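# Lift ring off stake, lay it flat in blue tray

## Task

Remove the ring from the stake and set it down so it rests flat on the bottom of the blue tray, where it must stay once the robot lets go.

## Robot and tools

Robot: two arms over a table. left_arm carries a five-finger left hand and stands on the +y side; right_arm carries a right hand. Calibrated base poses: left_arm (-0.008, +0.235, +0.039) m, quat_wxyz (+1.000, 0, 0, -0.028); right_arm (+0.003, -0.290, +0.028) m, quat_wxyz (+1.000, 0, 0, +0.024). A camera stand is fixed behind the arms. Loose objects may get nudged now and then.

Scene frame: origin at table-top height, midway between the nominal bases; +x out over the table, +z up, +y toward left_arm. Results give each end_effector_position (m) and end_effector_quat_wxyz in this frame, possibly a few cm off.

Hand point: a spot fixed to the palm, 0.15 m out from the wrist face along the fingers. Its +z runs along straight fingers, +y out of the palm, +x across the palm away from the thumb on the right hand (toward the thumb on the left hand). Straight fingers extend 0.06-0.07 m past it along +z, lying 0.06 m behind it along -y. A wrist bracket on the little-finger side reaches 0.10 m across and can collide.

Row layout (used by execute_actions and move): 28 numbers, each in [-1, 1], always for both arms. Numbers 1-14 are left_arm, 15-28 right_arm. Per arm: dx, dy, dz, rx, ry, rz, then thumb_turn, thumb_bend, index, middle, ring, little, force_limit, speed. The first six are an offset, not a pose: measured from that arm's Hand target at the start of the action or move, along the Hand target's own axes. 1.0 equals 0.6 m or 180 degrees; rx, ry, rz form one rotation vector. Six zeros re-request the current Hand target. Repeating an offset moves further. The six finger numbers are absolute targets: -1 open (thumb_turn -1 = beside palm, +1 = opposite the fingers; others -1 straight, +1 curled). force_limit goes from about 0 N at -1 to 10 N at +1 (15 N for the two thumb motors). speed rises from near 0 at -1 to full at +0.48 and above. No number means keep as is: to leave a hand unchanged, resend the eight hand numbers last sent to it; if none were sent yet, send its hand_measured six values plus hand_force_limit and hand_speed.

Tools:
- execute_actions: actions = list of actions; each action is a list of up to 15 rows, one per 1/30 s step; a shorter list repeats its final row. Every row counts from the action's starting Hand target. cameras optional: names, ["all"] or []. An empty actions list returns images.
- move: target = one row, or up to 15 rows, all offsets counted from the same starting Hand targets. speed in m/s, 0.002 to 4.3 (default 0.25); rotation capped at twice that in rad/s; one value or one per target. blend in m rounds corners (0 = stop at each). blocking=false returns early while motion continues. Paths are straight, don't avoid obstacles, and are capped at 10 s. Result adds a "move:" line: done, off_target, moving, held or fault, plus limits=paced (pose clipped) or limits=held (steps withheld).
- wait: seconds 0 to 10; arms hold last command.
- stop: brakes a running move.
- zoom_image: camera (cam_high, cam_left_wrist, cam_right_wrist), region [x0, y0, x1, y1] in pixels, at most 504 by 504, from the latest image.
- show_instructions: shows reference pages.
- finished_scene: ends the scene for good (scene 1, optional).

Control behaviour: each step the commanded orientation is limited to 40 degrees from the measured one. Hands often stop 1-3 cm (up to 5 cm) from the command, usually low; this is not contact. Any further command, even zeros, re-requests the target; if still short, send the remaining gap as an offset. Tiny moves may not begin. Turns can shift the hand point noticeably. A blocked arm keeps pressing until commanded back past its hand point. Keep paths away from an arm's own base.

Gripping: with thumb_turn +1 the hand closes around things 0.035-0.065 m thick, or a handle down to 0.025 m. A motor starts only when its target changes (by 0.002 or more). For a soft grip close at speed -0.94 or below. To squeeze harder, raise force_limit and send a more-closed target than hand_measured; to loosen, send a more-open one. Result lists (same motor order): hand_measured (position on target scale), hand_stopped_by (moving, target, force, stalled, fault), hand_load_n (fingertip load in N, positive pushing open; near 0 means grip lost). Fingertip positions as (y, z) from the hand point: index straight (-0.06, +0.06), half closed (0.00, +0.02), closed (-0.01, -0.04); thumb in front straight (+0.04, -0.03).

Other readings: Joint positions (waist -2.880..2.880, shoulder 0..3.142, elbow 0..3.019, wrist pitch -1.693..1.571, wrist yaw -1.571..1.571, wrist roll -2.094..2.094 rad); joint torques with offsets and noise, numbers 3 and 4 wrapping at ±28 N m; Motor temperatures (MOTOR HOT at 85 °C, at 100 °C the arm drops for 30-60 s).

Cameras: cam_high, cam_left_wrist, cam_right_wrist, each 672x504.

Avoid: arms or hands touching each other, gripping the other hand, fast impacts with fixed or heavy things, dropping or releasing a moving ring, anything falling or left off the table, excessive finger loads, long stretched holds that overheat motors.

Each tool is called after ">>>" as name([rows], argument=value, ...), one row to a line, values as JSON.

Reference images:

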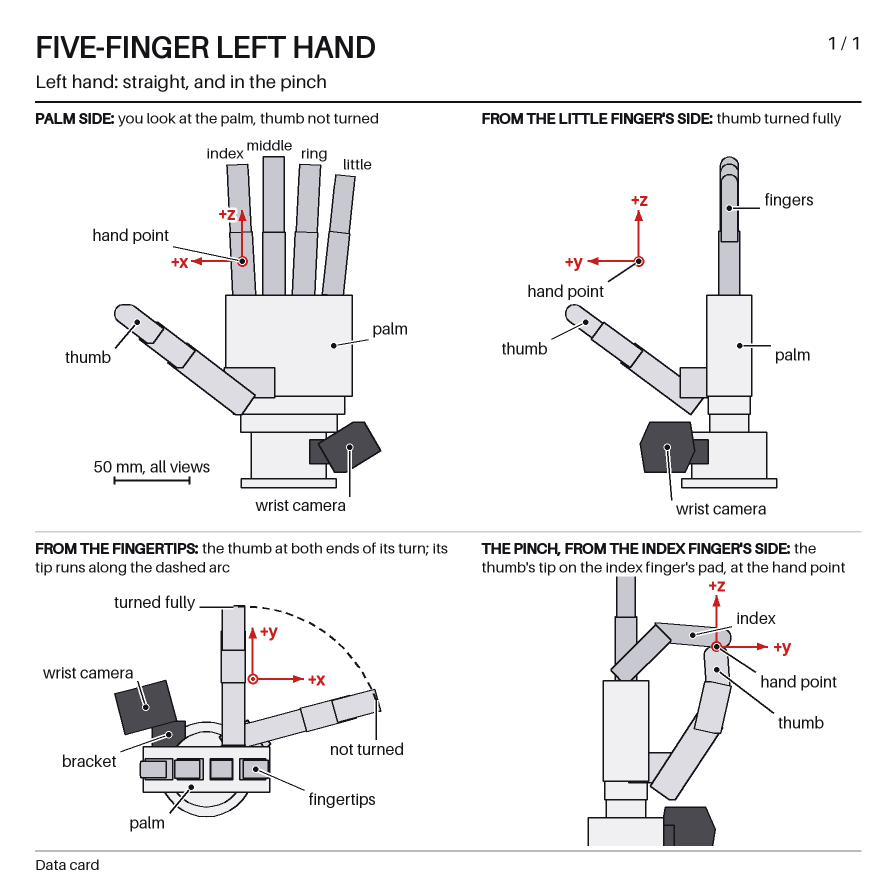

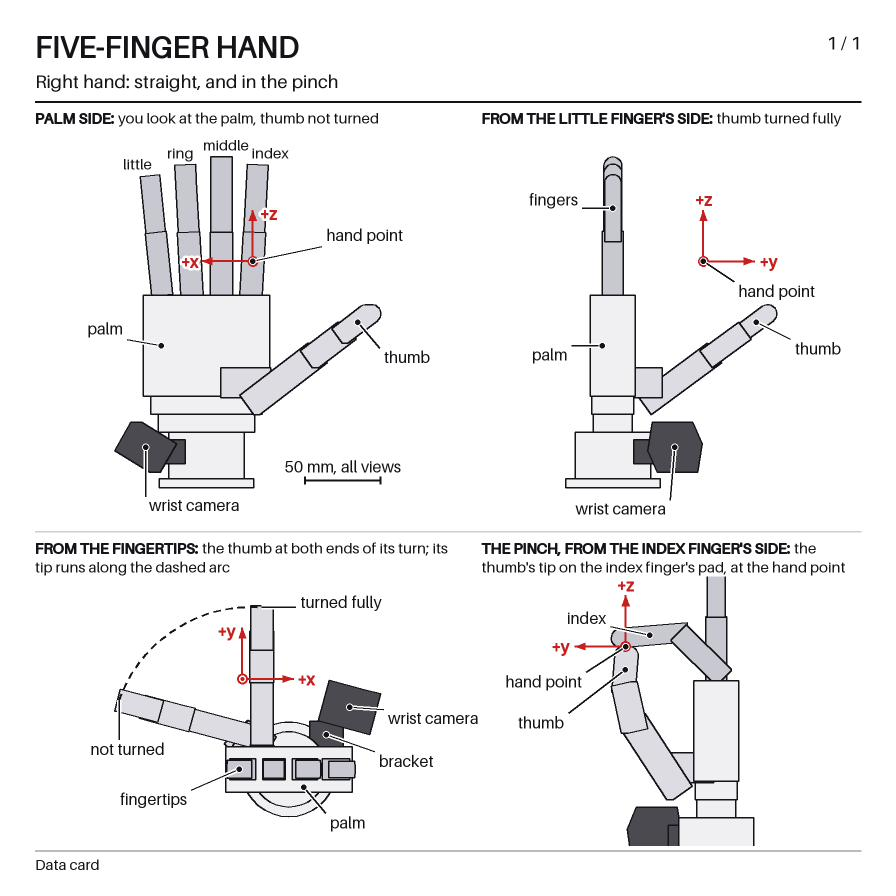

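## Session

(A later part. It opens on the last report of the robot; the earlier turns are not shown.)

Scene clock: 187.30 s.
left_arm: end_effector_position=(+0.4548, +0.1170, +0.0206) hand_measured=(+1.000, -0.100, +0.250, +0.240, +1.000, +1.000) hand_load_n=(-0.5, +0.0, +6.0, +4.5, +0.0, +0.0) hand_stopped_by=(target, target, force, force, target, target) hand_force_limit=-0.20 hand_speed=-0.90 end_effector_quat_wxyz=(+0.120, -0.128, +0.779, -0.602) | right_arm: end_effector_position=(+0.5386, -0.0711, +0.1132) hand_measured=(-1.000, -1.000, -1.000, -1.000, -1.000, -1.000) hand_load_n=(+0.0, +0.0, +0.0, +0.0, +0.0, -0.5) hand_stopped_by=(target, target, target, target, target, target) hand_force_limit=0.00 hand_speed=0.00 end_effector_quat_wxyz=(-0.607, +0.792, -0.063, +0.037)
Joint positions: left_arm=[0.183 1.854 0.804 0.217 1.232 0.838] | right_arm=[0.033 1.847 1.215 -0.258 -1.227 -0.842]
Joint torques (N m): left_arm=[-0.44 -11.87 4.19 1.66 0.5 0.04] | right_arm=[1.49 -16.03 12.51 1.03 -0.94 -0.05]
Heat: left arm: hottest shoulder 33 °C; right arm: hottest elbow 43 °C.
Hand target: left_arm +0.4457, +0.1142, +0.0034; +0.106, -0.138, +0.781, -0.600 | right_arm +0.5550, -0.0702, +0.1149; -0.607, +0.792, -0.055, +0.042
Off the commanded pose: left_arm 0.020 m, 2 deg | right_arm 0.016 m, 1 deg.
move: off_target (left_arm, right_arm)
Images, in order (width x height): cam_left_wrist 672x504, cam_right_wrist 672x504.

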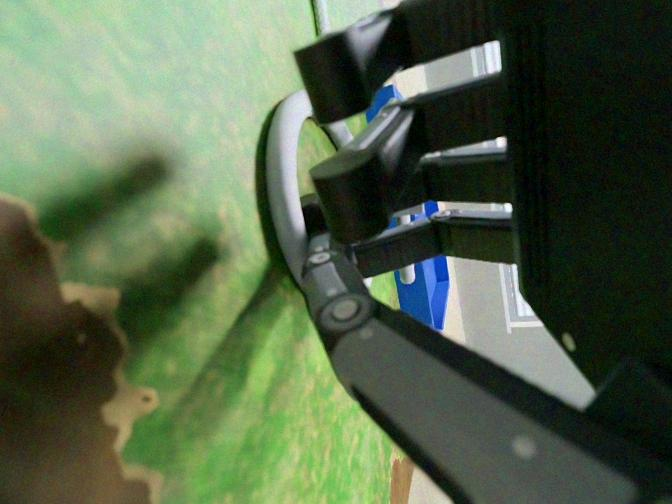

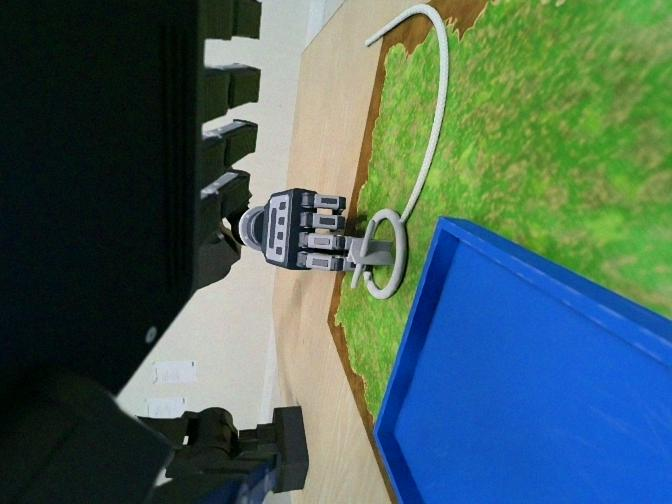

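>>> move(target=[0.0157,-0.0392,-0.0253,0,0,0,1,-0.1,0.35,0.35,1,1,-0.2,-0.9,0,0,0,0,0,0,-1,-1,-1,-1,-1,-1,0,0], speed=0.05, cameras=["cam_left_wrist","cam_right_wrist"])

>>> zoom_image(camera="cam_right_wrist", region=[300, 180, 430, 310])

Scene clock: 193.67 s.
left_arm: end_effector_position=(+0.4370, +0.1150, +0.0306) hand_measured=(+1.000, -0.100, +0.248, +0.240, +1.000, +1.000) hand_load_n=(-0.5, +0.5, +5.5, +4.5, +0.0, +0.0) hand_stopped_by=(target, target, force, force, target, target) hand_force_limit=-0.20 hand_speed=-0.90 end_effector_quat_wxyz=(+0.104, -0.136, +0.781, -0.601) | right_arm: end_effector_position=(+0.5386, -0.0711, +0.1132) hand_measured=(-1.000, -1.000, -1.000, -1.000, -1.000, -1.000) hand_load_n=(+0.0, +0.0, +0.0, +0.0, +0.0, +0.0) hand_stopped_by=(target, target, target, target, target, target) hand_force_limit=0.00 hand_speed=0.00 end_effector_quat_wxyz=(-0.607, +0.792, -0.063, +0.037)
Joint positions: left_arm=[0.183 1.802 0.777 0.136 1.234 0.858] | right_arm=[0.033 1.847 1.215 -0.258 -1.227 -0.842]
Joint torques (N m): left_arm=[0.32 -14.33 4.6 1.01 0.9 0.14] | right_arm=[1.44 -16.38 12.52 0.96 -0.93 -0.02]
Heat: left arm: hottest shoulder 33 °C; right arm: hottest elbow 43 °C.
Hand target: left_arm +0.4338, +0.1190, +0.0301; +0.106, -0.138, +0.781, -0.600 | right_arm +0.5550, -0.0702, +0.1149; -0.607, +0.792, -0.055, +0.042
Off the commanded pose: left_arm 0.005 m, 0 deg | right_arm 0.016 m, 1 deg.
move: off_target (right_arm)
Images, in order (width x height): cam_left_wrist 672x504, cam_right_wrist 672x504.

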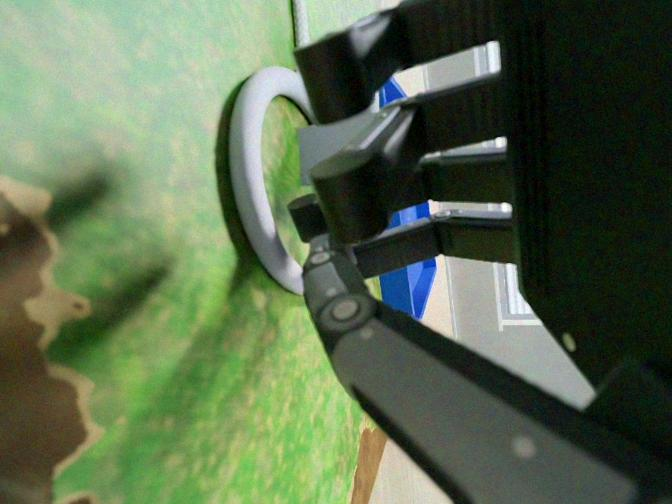

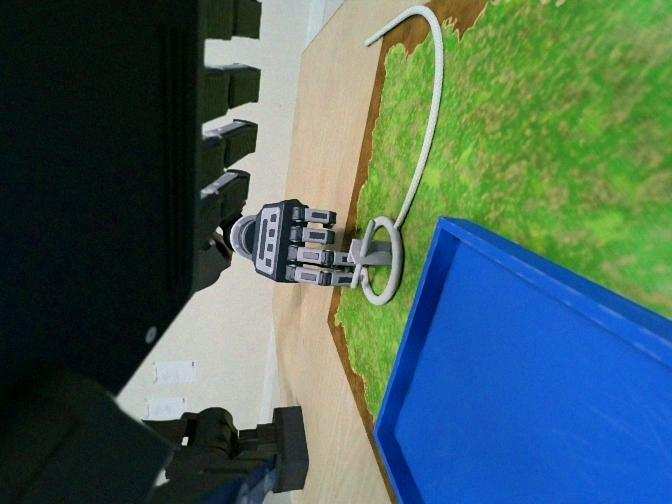

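Scaled by 3.877 from the camera's 672x504 image, which has a finer 960x720 frame.

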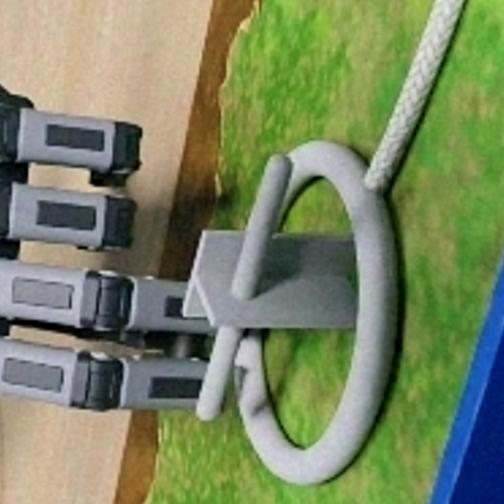

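>>> zoom_image(camera="cam_left_wrist", region=[210, 110, 400, 310])

>>> zoom_image(camera="cam_right_wrist", region=[330, 220, 410, 310])

Scaled by 2.520 from the camera's 672x504 image, which has a finer 960x720 frame.

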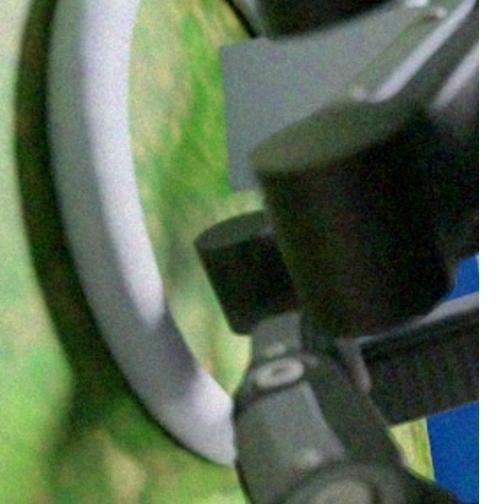

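Scaled by 5.600 from the camera's 672x504 image, which has a finer 960x720 frame.

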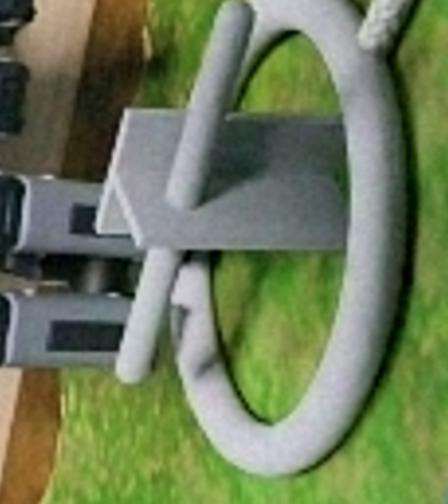

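>>> move([
  [0,0,0,0,0,0,1,-0.12,-0.05,-0.05,1,1,0.2,0,0,0,0,0,0,0,-1,-1,-1,-1,-1,-1,0,0],
  [-0.0058,0.0285,0.0098,0,0,0,1,-0.12,-0.05,-0.05,1,1,0.2,0,0,0,0,0,0,0,-1,-1,-1,-1,-1,-1,0,0],
], speed=0.06, cameras=["cam_left_wrist","cam_right_wrist"])

>>> zoom_image(camera="cam_left_wrist", region=[210, 90, 400, 310])

>>> zoom_image(camera="cam_right_wrist", region=[330, 220, 410, 310])

Scene clock: 198.60 s.
left_arm: end_effector_position=(+0.4365, +0.1219, +0.0221) hand_measured=(+1.000, -0.120, -0.050, -0.050, +1.000, +1.000) hand_load_n=(+0.5, -0.5, +0.0, +0.0, +0.0, +0.0) hand_stopped_by=(target, target, target, target, target, target) hand_force_limit=0.20 hand_speed=0.00 end_effector_quat_wxyz=(+0.108, -0.141, +0.779, -0.601) | right_arm: end_effector_position=(+0.5386, -0.0711, +0.1132) hand_measured=(-1.000, -1.000, -1.000, -1.000, -1.000, -1.000) hand_load_n=(-0.5, +0.0, +0.0, +0.0, +0.0, -0.5) hand_stopped_by=(target, target, target, target, target, target) hand_force_limit=0.00 hand_speed=0.00 end_effector_quat_wxyz=(-0.607, +0.792, -0.063, +0.037)
Joint positions: left_arm=[0.2 1.823 0.77 0.162 1.238 0.861] | right_arm=[0.033 1.847 1.215 -0.258 -1.227 -0.842]
Joint torques (N m): left_arm=[-0.56 -11.75 5.59 1.92 0.69 0.11] | right_arm=[1.44 -16.91 12.53 0.73 -0.94 -0.02]
Heat: left arm: hottest shoulder 32 °C; right arm: hottest elbow 44 °C.
Hand target: left_arm +0.4377, +0.1190, +0.0122; +0.106, -0.138, +0.781, -0.600 | right_arm +0.5550, -0.0702, +0.1149; -0.607, +0.792, -0.055, +0.042
Off the commanded pose: left_arm 0.010 m, 1 deg | right_arm 0.016 m, 1 deg.
move: off_target (right_arm)
Images, in order (width x height): cam_left_wrist 672x504, cam_right_wrist 672x504.

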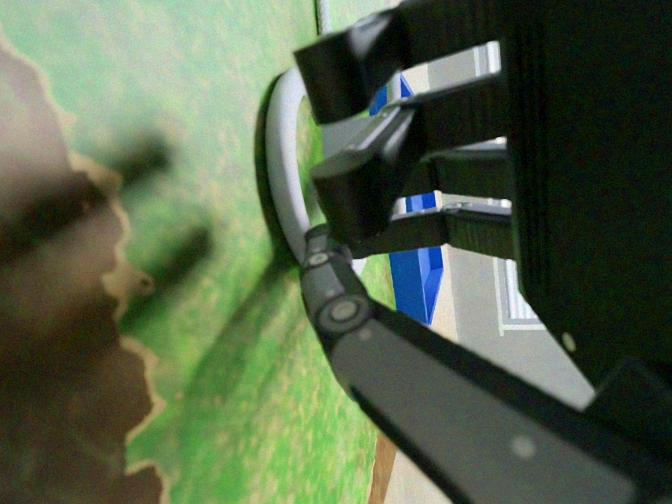

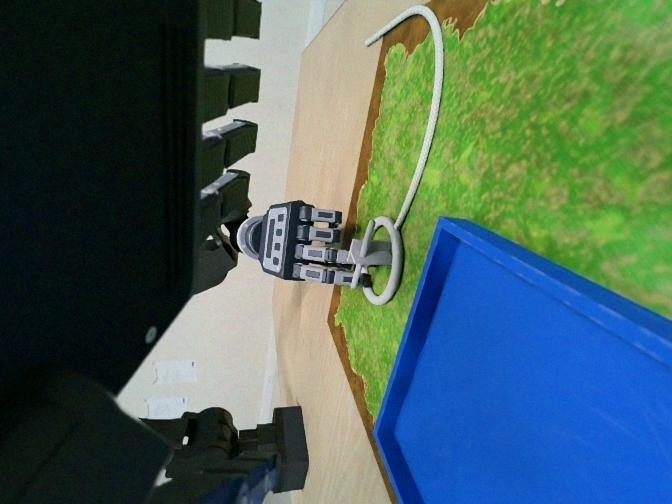

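Scaled by 2.291 from the camera's 672x504 image, which has a finer 960x720 frame.

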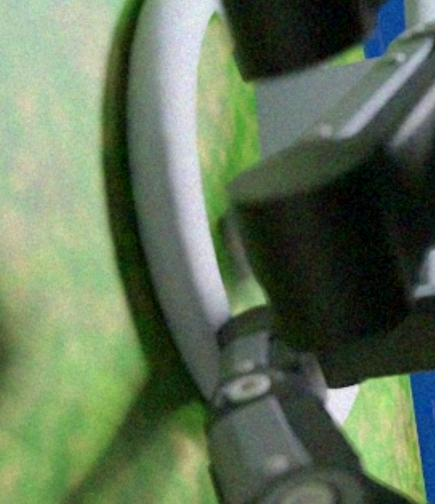

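Scaled by 5.600 from the camera's 672x504 image, which has a finer 960x720 frame.

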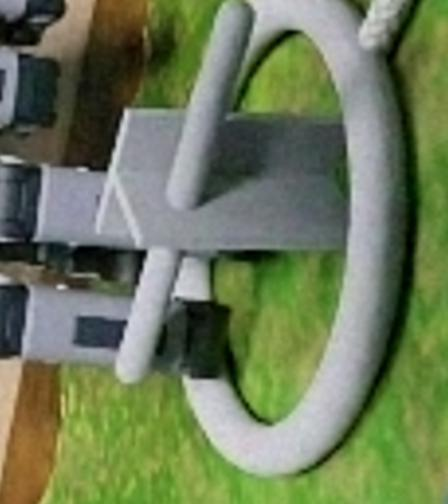

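>>> move(target=[0,0.0161,0.0043,0,0,0,1,-0.12,-0.05,-0.05,1,1,0.2,0,0,0,0,0,0,0,-1,-1,-1,-1,-1,-1,0,0], speed=0.06, cameras=["cam_left_wrist","cam_right_wrist"])

>>> zoom_image(camera="cam_left_wrist", region=[210, 90, 400, 310])

>>> zoom_image(camera="cam_right_wrist", region=[330, 220, 410, 310])

Scene clock: 200.03 s.
left_arm: end_effector_position=(+0.4384, +0.1213, +0.0207) hand_measured=(+1.000, -0.120, -0.050, -0.050, +1.000, +1.000) hand_load_n=(+0.5, -3.0, +0.0, +0.0, +0.0, +0.0) hand_stopped_by=(target, target, target, target, target, target) hand_force_limit=0.20 hand_speed=0.00 end_effector_quat_wxyz=(+0.113, -0.134, +0.777, -0.605) | right_arm: end_effector_position=(+0.5386, -0.0711, +0.1132) hand_measured=(-1.000, -1.000, -1.000, -1.000, -1.000, -1.000) hand_load_n=(-0.5, +0.0, +0.0, +0.0, +0.0, +0.0) hand_stopped_by=(target, target, target, target, target, target) hand_force_limit=0.00 hand_speed=0.00 end_effector_quat_wxyz=(-0.607, +0.792, -0.063, +0.037)
Joint positions: left_arm=[0.2 1.833 0.77 0.19 1.247 0.861] | right_arm=[0.033 1.847 1.215 -0.258 -1.227 -0.842]
Joint torques (N m): left_arm=[-0.79 -10.46 5.42 1.91 0.26 0.11] | right_arm=[1.14 -16.56 12.45 1.01 -0.98 -0.03]
Heat: left arm: hottest shoulder 32 °C; right arm: hottest elbow 44 °C.
Hand target: left_arm +0.4376, +0.1190, +0.0022; +0.106, -0.138, +0.781, -0.600 | right_arm +0.5550, -0.0702, +0.1149; -0.607, +0.792, -0.055, +0.042
Off the commanded pose: left_arm 0.019 m, 1 deg | right_arm 0.016 m, 1 deg.
move: off_target (left_arm, right_arm)
Images, in order (width x height): cam_left_wrist 672x504, cam_right_wrist 672x504.

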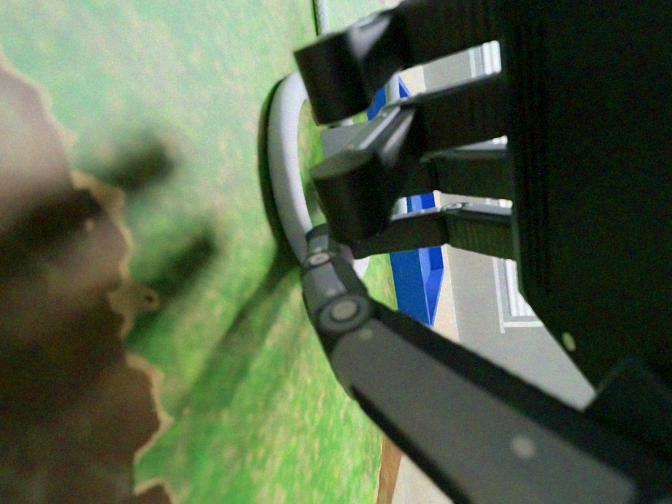

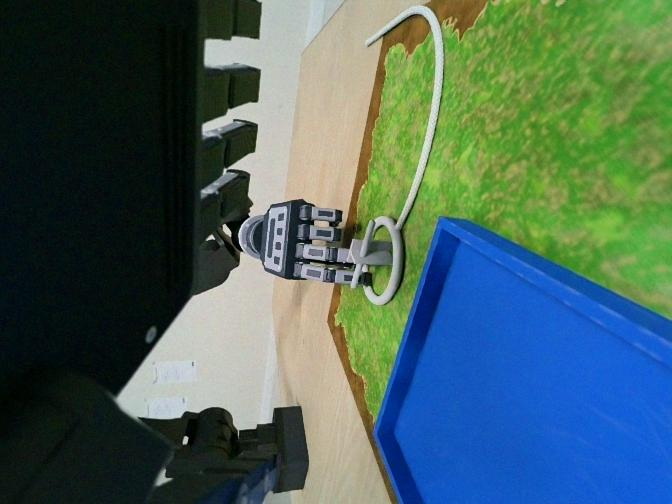

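Scaled by 2.291 from the camera's 672x504 image, which has a finer 960x720 frame.

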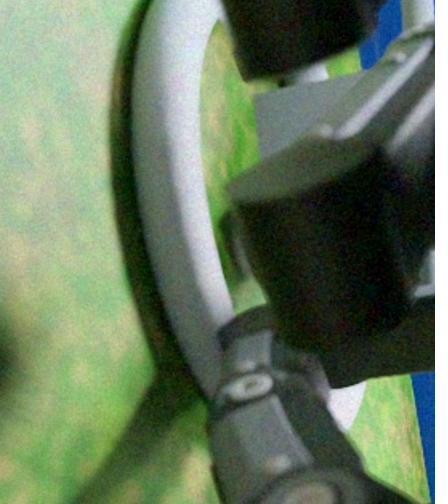

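Scaled by 5.600 from the camera's 672x504 image, which has a finer 960x720 frame.

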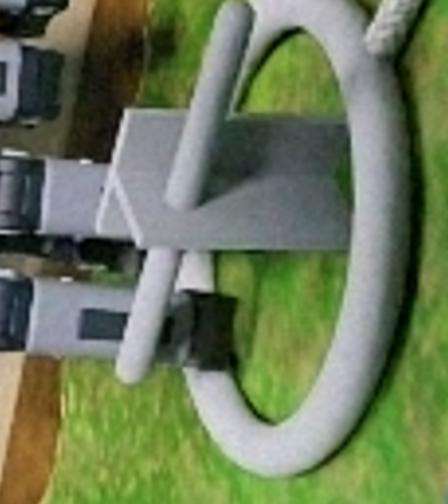

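>>> move([
  [0,-0.0193,-0.0052,0.0444,0,0,1,0.0,-0.05,-0.05,1,1,0.2,0,0,0,0,0,0,0,-1,-1,-1,-1,-1,-1,0,0],
  [0,0.0097,0.0026,0.0444,0,0,1,0.0,-0.05,-0.05,1,1,0.2,0,0,0,0,0,0,0,-1,-1,-1,-1,-1,-1,0,0],
], speed=0.06, cameras=["cam_left_wrist","cam_right_wrist"])

>>> zoom_image(camera="cam_left_wrist", region=[210, 90, 400, 310])

>>> zoom_image(camera="cam_right_wrist", region=[330, 220, 410, 310])

Scene clock: 204.80 s.
left_arm: end_effector_position=(+0.4456, +0.1180, +0.0148) hand_measured=(+1.000, +0.000, -0.050, -0.050, +1.000, +1.000) hand_load_n=(+0.0, -2.5, -1.0, +0.0, +0.0, +0.0) hand_stopped_by=(target, target, target, target, target, target) hand_force_limit=0.20 hand_speed=0.00 end_effector_quat_wxyz=(+0.129, -0.111, +0.738, -0.654) | right_arm: end_effector_position=(+0.5386, -0.0711, +0.1132) hand_measured=(-1.000, -1.000, -1.000, -1.000, -1.000, -1.000) hand_load_n=(-0.5, +0.0, +0.0, +0.0, +0.0, +0.0) hand_stopped_by=(target, target, target, target, target, target) hand_force_limit=0.00 hand_speed=0.00 end_effector_quat_wxyz=(-0.607, +0.792, -0.063, +0.037)
Joint positions: left_arm=[0.218 1.955 0.741 0.657 1.357 0.593] | right_arm=[0.033 1.847 1.215 -0.258 -1.227 -0.842]
Joint torques (N m): left_arm=[0.09 -11.16 3.41 1.95 0.36 -0.04] | right_arm=[0.91 -15.97 12.7 1.1 -0.95 -0.07]
Heat: left arm: hottest shoulder 32 °C; right arm: hottest elbow 44 °C.
Hand target: left_arm +0.4376, +0.1190, -0.0039; +0.115, -0.130, +0.738, -0.653 | right_arm +0.5550, -0.0702, +0.1149; -0.607, +0.792, -0.055, +0.042
Off the commanded pose: left_arm 0.020 m, 3 deg | right_arm 0.016 m, 1 deg.
move: off_target (left_arm, right_arm)
Images, in order (width x height): cam_left_wrist 672x504, cam_right_wrist 672x504.

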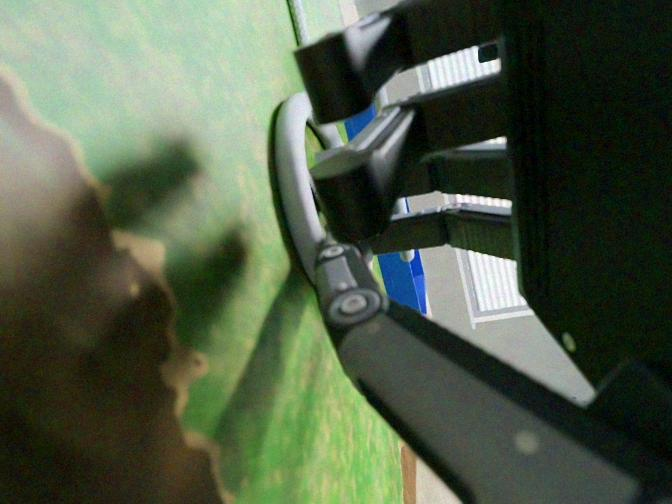

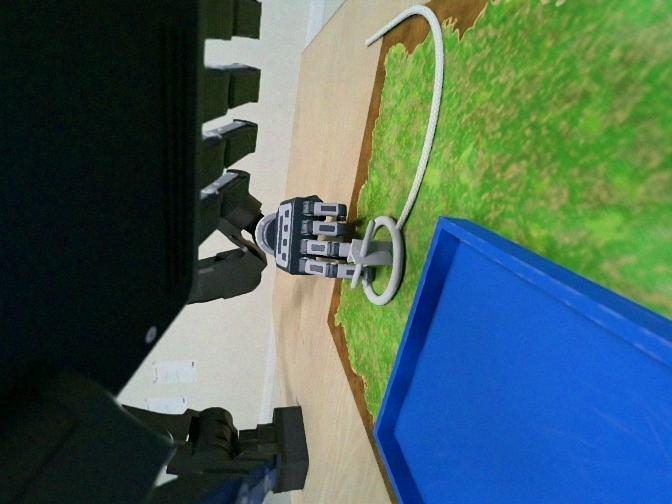

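Scaled by 2.291 from the camera's 672x504 image, which has a finer 960x720 frame.

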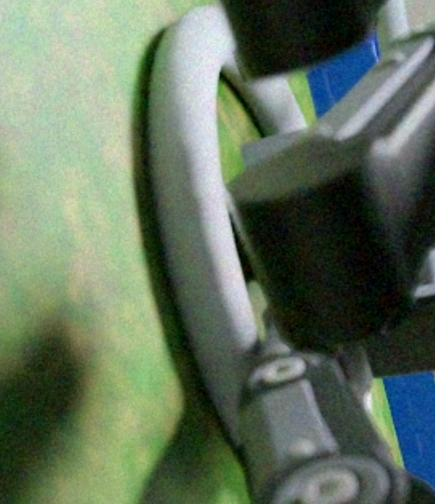

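Scaled by 5.600 from the camera's 672x504 image, which has a finer 960x720 frame.

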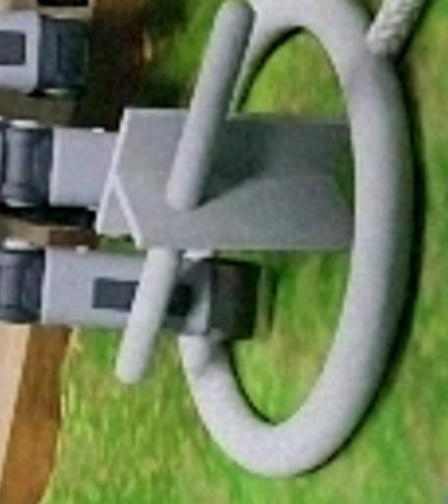

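>>> move(target=[0,0,0,0,0,0,1,0.0,0.45,0.45,1,1,0.0,-0.92,0,0,0,0,0,0,-1,-1,-1,-1,-1,-1,0,0], speed=0.06, cameras=["cam_left_wrist","cam_right_wrist"])

>>> zoom_image(camera="cam_left_wrist", region=[210, 90, 400, 310])

>>> zoom_image(camera="cam_right_wrist", region=[330, 220, 410, 310])

Scene clock: 207.03 s.
left_arm: end_effector_position=(+0.4446, +0.1172, +0.0165) hand_measured=(+1.000, +0.000, +0.240, +0.224, +1.000, +1.000) hand_load_n=(+0.0, +1.0, +6.5, +5.0, +0.0, +0.0) hand_stopped_by=(target, target, force, force, target, target) hand_force_limit=0.00 hand_speed=-0.92 end_effector_quat_wxyz=(+0.128, -0.105, +0.736, -0.657) | right_arm: end_effector_position=(+0.5386, -0.0711, +0.1132) hand_measured=(-1.000, -1.000, -1.000, -1.000, -1.000, -1.000) hand_load_n=(-0.5, +0.5, +0.0, +0.0, +0.0, +0.0) hand_stopped_by=(target, target, target, target, target, target) hand_force_limit=0.00 hand_speed=0.00 end_effector_quat_wxyz=(-0.607, +0.792, -0.063, +0.037)
Joint positions: left_arm=[0.218 1.955 0.741 0.664 1.368 0.592] | right_arm=[0.033 1.847 1.215 -0.258 -1.227 -0.842]
Joint torques (N m): left_arm=[0.15 -11.63 3.23 1.42 -0.18 -0.02] | right_arm=[1.96 -16.03 12.56 0.91 -0.95 -0.07]
Heat: left arm: hottest shoulder 32 °C; right arm: hottest elbow 44 °C.
Hand target: left_arm +0.4371, +0.1189, -0.0030; +0.115, -0.130, +0.738, -0.652 (not the last commanded pose) | right_arm +0.5550, -0.0702, +0.1149; -0.607, +0.792, -0.055, +0.042
Off the commanded pose: left_arm 0.022 m, 3 deg | right_arm 0.016 m, 1 deg.
move: off_target (left_arm, right_arm)
Images, in order (width x height): cam_left_wrist 672x504, cam_right_wrist 672x504.

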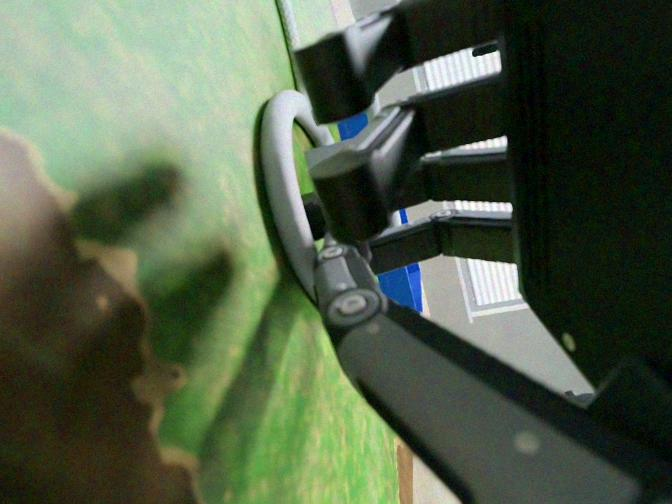

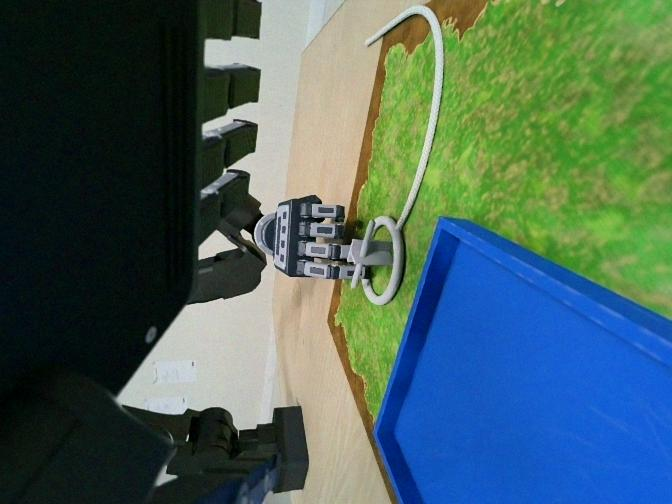

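Scaled by 2.291 from the camera's 672x504 image, which has a finer 960x720 frame.

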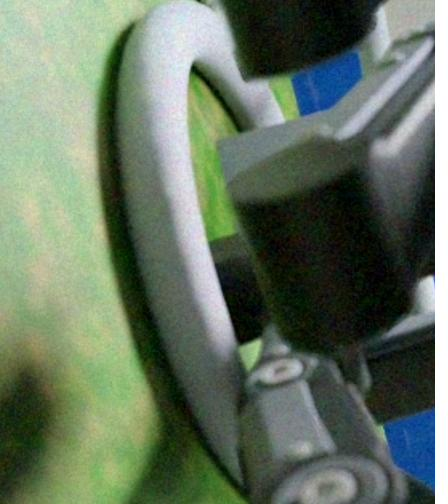

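Scaled by 5.600 from the camera's 672x504 image, which has a finer 960x720 frame.

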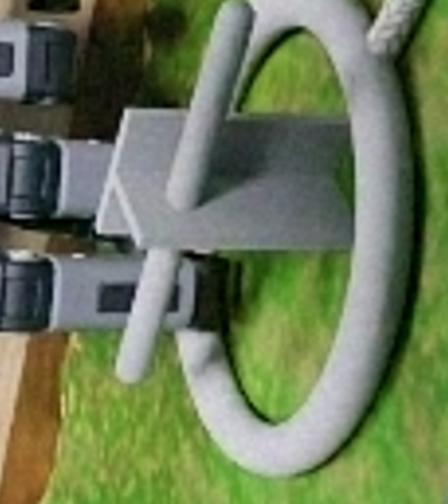

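>>> move(target=[0,-0.0560,-0.0066,0,0,0,1,0.0,0.45,0.45,1,1,0.0,-0.92,0,0,0,0,0,0,-1,-1,-1,-1,-1,-1,0,0], speed=0.05, cameras=["cam_left_wrist","cam_right_wrist"])

>>> zoom_image(camera="cam_left_wrist", region=[210, 90, 400, 310])

>>> zoom_image(camera="cam_right_wrist", region=[330, 220, 410, 310])

Scene clock: 209.07 s.
left_arm: end_effector_position=(+0.4401, +0.1172, +0.0303) hand_measured=(+1.000, +0.000, +0.240, +0.224, +1.000, +1.000) hand_load_n=(+0.0, +1.0, +6.5, +3.0, +0.0, +0.0) hand_stopped_by=(target, target, force, force, target, target) hand_force_limit=0.00 hand_speed=-0.92 end_effector_quat_wxyz=(+0.118, -0.123, +0.738, -0.653) | right_arm: end_effector_position=(+0.5386, -0.0711, +0.1132) hand_measured=(-1.000, -1.000, -1.000, -1.000, -1.000, -1.000) hand_load_n=(+0.0, +0.0, +0.0, -0.5, +0.0, +0.0) hand_stopped_by=(target, target, target, target, target, target) hand_force_limit=0.00 hand_speed=0.00 end_effector_quat_wxyz=(-0.607, +0.792, -0.063, +0.037)
Joint positions: left_arm=[0.218 1.898 0.731 0.582 1.353 0.589] | right_arm=[0.033 1.847 1.215 -0.258 -1.227 -0.842]
Joint torques (N m): left_arm=[0.21 -14.97 3.81 1.2 0.55 -0.04] | right_arm=[2.26 -16.38 12.52 1.02 -0.95 -0.03]
Heat: left arm: hottest shoulder 32 °C; right arm: hottest elbow 44 °C.
Hand target: left_arm +0.4371, +0.1187, +0.0306; +0.115, -0.130, +0.738, -0.652 | right_arm +0.5550, -0.0702, +0.1149; -0.607, +0.792, -0.055, +0.042
Off the commanded pose: left_arm 0.003 m, 1 deg | right_arm 0.016 m, 1 deg.
move: off_target (right_arm)
Images, in order (width x height): cam_left_wrist 672x504, cam_right_wrist 672x504.

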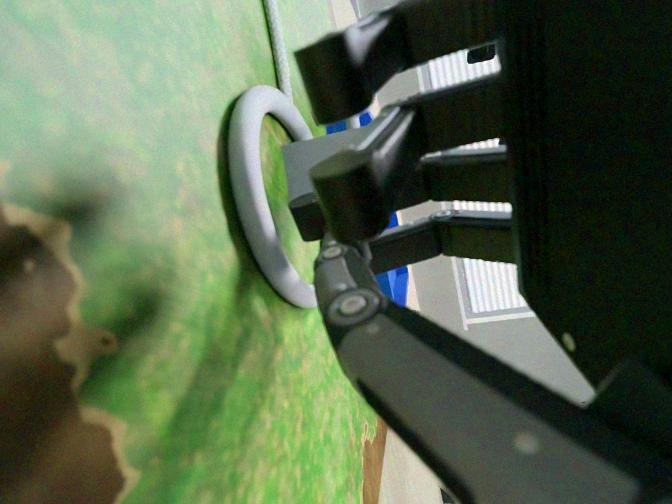

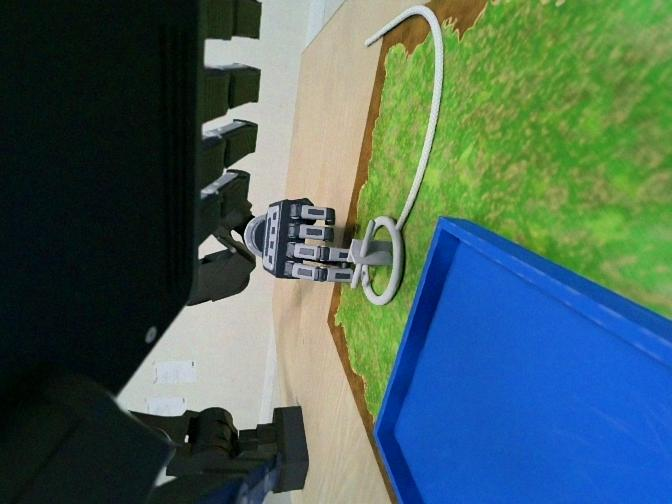

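Scaled by 2.291 from the camera's 672x504 image, which has a finer 960x720 frame.

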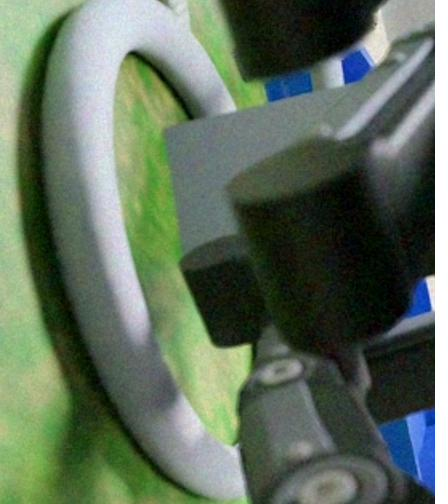

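Scaled by 5.600 from the camera's 672x504 image, which has a finer 960x720 frame.

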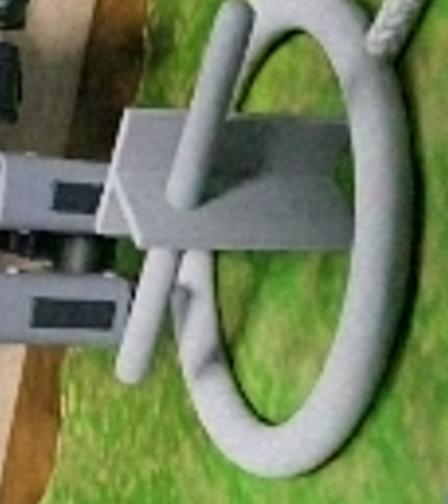

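>>> move([
  [0,0,0,0,0,0,1,-0.03,-0.05,-0.05,1,1,0.2,0,0,0,0,0,0,0,-1,-1,-1,-1,-1,-1,0,0],
  [-0.0085,0.0023,-0.0187,-0.0194,0,0,1,-0.03,-0.05,-0.05,1,1,0.2,0,0,0,0,0,0,0,-1,-1,-1,-1,-1,-1,0,0],
], speed=0.06, cameras=["cam_left_wrist","cam_right_wrist"])

>>> zoom_image(camera="cam_left_wrist", region=[210, 90, 400, 310])

>>> zoom_image(camera="cam_right_wrist", region=[330, 220, 410, 310])

Scene clock: 214.03 s.
left_arm: end_effector_position=(+0.4229, +0.1249, +0.0228) hand_measured=(+1.000, -0.030, -0.050, -0.050, +1.000, +1.000) hand_load_n=(+0.0, +0.0, +0.0, +0.0, +0.0, +0.0) hand_stopped_by=(target, target, target, target, target, target) hand_force_limit=0.20 hand_speed=0.00 end_effector_quat_wxyz=(+0.094, -0.144, +0.756, -0.632) | right_arm: end_effector_position=(+0.5386, -0.0711, +0.1132) hand_measured=(-1.000, -1.000, -1.000, -1.000, -1.000, -1.000) hand_load_n=(+0.0, +0.0, +0.0, +0.0, +0.0, +0.0) hand_stopped_by=(target, target, target, target, target, target) hand_force_limit=0.00 hand_speed=0.00 end_effector_quat_wxyz=(-0.607, +0.792, -0.063, +0.037)
Joint positions: left_arm=[0.231 1.849 0.741 0.245 1.326 0.808] | right_arm=[0.033 1.847 1.215 -0.258 -1.227 -0.842]
Joint torques (N m): left_arm=[0.32 -14.68 6.95 0.98 0.74 0.12] | right_arm=[1.79 -16.73 12.45 0.9 -0.97 -0.03]
Heat: left arm: hottest shoulder 33 °C; right arm: hottest elbow 44 °C.
Hand target: left_arm +0.4380, +0.1311, +0.0306; +0.111, -0.134, +0.757, -0.629 | right_arm +0.5550, -0.0702, +0.1149; -0.607, +0.792, -0.055, +0.042
Off the commanded pose: left_arm 0.018 m, 2 deg | right_arm 0.016 m, 1 deg.
move: off_target (left_arm, right_arm)
Images, in order (width x height): cam_left_wrist 672x504, cam_right_wrist 672x504.

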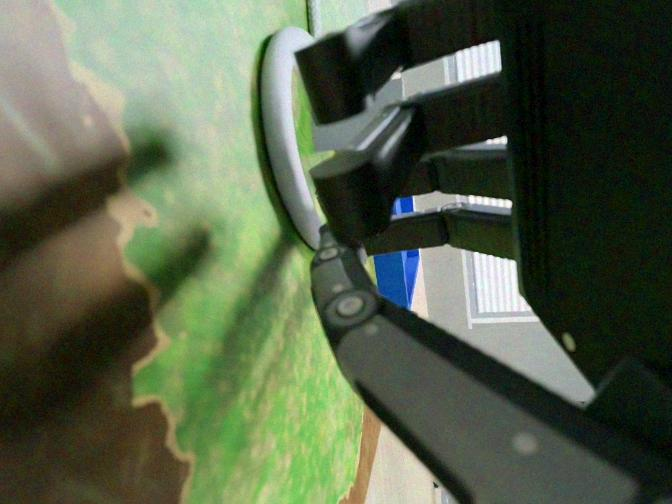

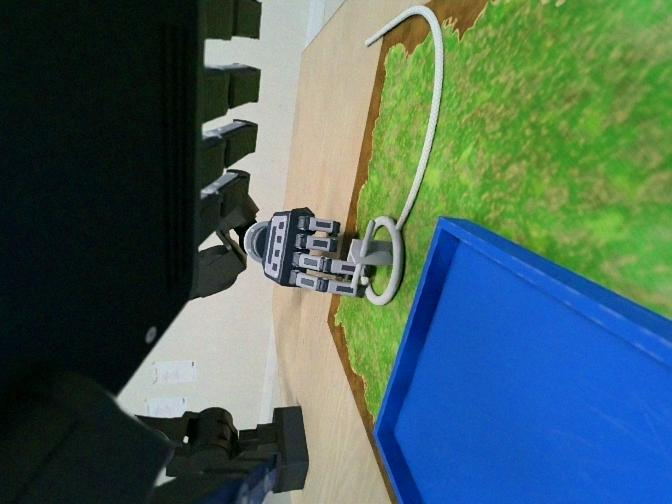

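Scaled by 2.291 from the camera's 672x504 image, which has a finer 960x720 frame.

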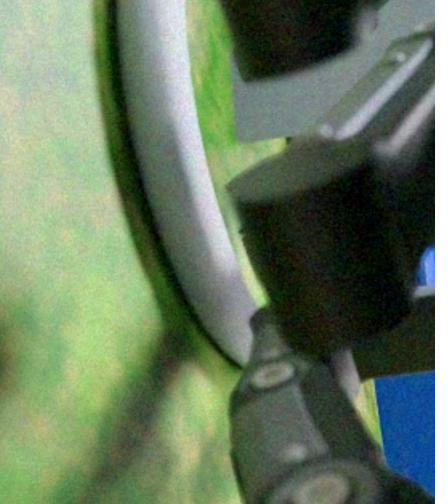

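Scaled by 5.600 from the camera's 672x504 image, which has a finer 960x720 frame.

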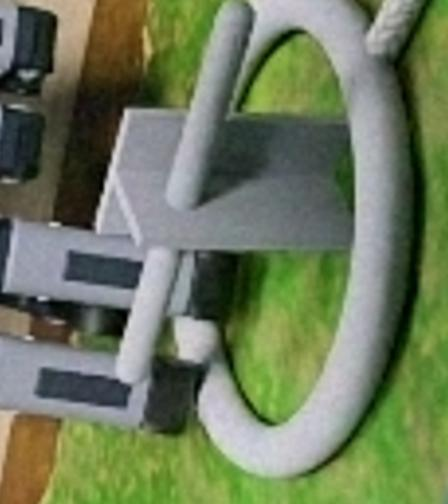

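>>> move(target=[-0.0173,0,0.001,0,0,0,1,-0.03,-0.05,-0.05,1,1,0.2,0,0,0,0,0,0,0,-1,-1,-1,-1,-1,-1,0,0], speed=0.06, cameras=["cam_left_wrist","cam_right_wrist"])

>>> zoom_image(camera="cam_right_wrist", region=[330, 220, 410, 310])

Scene clock: 215.93 s.
left_arm: end_effector_position=(+0.4350, +0.1272, +0.0283) hand_measured=(+1.000, -0.030, -0.050, -0.050, +1.000, +1.000) hand_load_n=(+0.0, +0.0, +0.0, +0.0, +0.0, +0.5) hand_stopped_by=(target, target, target, target, target, target) hand_force_limit=0.20 hand_speed=0.00 end_effector_quat_wxyz=(+0.099, -0.138, +0.757, -0.631) | right_arm: end_effector_position=(+0.5386, -0.0711, +0.1132) hand_measured=(-1.000, -1.000, -1.000, -1.000, -1.000, -1.000) hand_load_n=(+0.0, +0.0, -0.5, +0.0, +0.0, +0.0) hand_stopped_by=(target, target, target, target, target, target) hand_force_limit=0.00 hand_speed=0.00 end_effector_quat_wxyz=(-0.607, +0.792, -0.063, +0.037)
Joint positions: left_arm=[0.231 1.849 0.773 0.218 1.326 0.819] | right_arm=[0.033 1.847 1.215 -0.258 -1.227 -0.842]
Joint torques (N m): left_arm=[0.38 -13.68 7.24 0.87 0.81 0.14] | right_arm=[1.44 -16.97 12.53 0.96 -0.97 -0.01]
Heat: left arm: hottest shoulder 33 °C; right arm: hottest elbow 44 °C.
Hand target: left_arm +0.4480, +0.1341, +0.0306; +0.111, -0.134, +0.757, -0.629 | right_arm +0.5550, -0.0702, +0.1149; -0.607, +0.792, -0.055, +0.042
Off the commanded pose: left_arm 0.015 m, 1 deg | right_arm 0.016 m, 1 deg.
move: off_target (left_arm, right_arm)
Images, in order (width x height): cam_left_wrist 672x504, cam_right_wrist 672x504.

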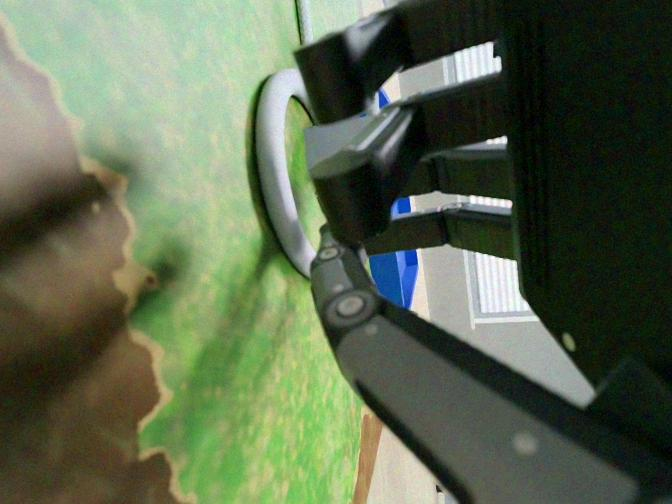

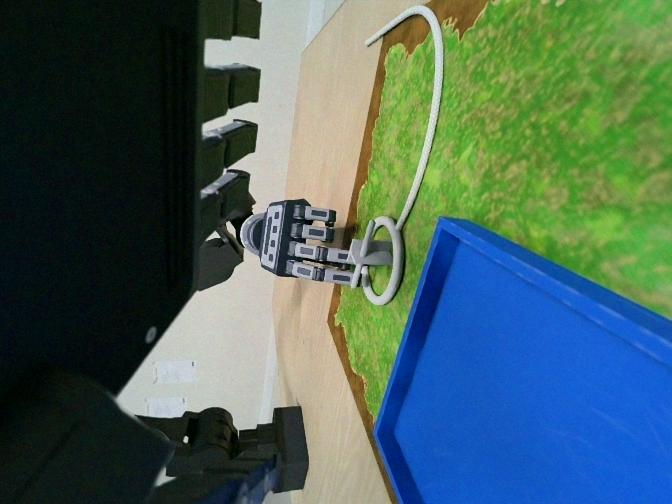

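Scaled by 5.600 from the camera's 672x504 image, which has a finer 960x720 frame.

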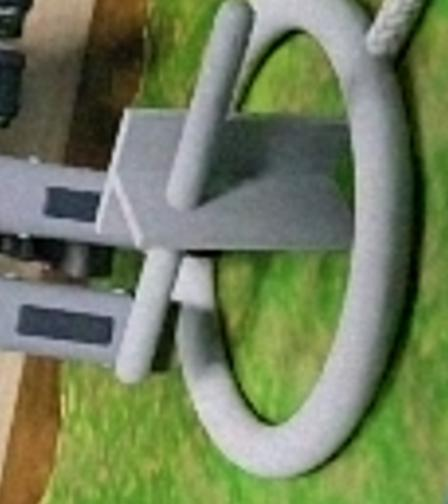

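>>> move(target=[-0.007,0.0412,0.003,0,0,0,1,-0.03,-0.05,-0.05,1,1,0.2,0,0,0,0,0,0,0,-1,-1,-1,-1,-1,-1,0,0], speed=0.06, cameras=["cam_left_wrist","cam_right_wrist"])

>>> zoom_image(camera="cam_left_wrist", region=[210, 90, 400, 310])

>>> zoom_image(camera="cam_right_wrist", region=[330, 220, 410, 310])

Scene clock: 218.27 s.
left_arm: end_effector_position=(+0.4381, +0.1297, +0.0178) hand_measured=(+1.000, -0.030, -0.050, -0.050, +1.000, +1.000) hand_load_n=(+0.0, +0.0, +0.0, +0.0, +0.0, +0.0) hand_stopped_by=(target, target, target, target, target, target) hand_force_limit=0.20 hand_speed=0.00 end_effector_quat_wxyz=(+0.098, -0.135, +0.754, -0.635) | right_arm: end_effector_position=(+0.5386, -0.0711, +0.1132) hand_measured=(-1.000, -1.000, -1.000, -1.000, -1.000, -1.000) hand_load_n=(+0.0, +0.0, +0.0, +0.0, +0.0, +0.0) hand_stopped_by=(target, target, target, target, target, target) hand_force_limit=0.00 hand_speed=0.00 end_effector_quat_wxyz=(-0.607, +0.792, -0.063, +0.037)
Joint positions: left_arm=[0.238 1.889 0.788 0.226 1.341 0.838] | right_arm=[0.033 1.847 1.215 -0.258 -1.227 -0.842]
Joint torques (N m): left_arm=[0.5 -11.34 6.91 1.84 0.32 0.2] | right_arm=[1.14 -16.73 12.68 1.05 -0.93 -0.03]
Heat: left arm: hottest shoulder 32 °C; right arm: hottest elbow 45 °C.
Hand target: left_arm +0.4510, +0.1381, +0.0059; +0.111, -0.134, +0.757, -0.629 | right_arm +0.5550, -0.0702, +0.1149; -0.607, +0.792, -0.055, +0.042
Off the commanded pose: left_arm 0.019 m, 2 deg | right_arm 0.016 m, 1 deg.
move: off_target (left_arm, right_arm)
Images, in order (width x height): cam_left_wrist 672x504, cam_right_wrist 672x504.

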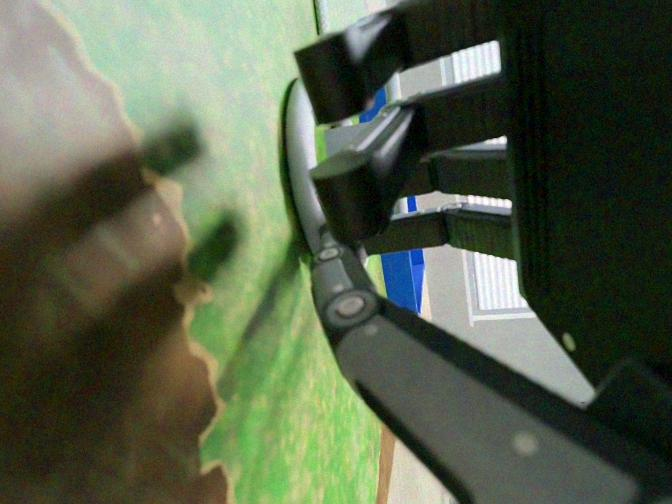

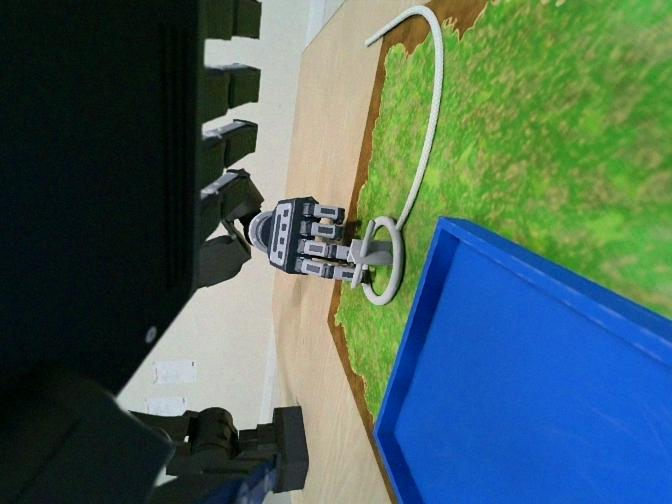

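Scaled by 2.291 from the camera's 672x504 image, which has a finer 960x720 frame.

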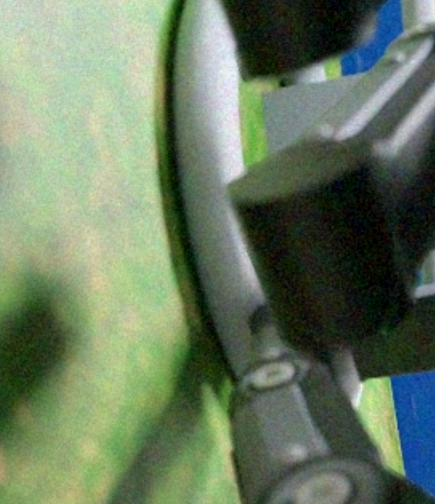

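Scaled by 5.600 from the camera's 672x504 image, which has a finer 960x720 frame.

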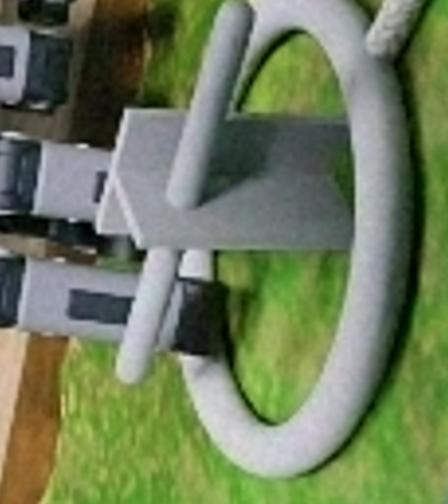

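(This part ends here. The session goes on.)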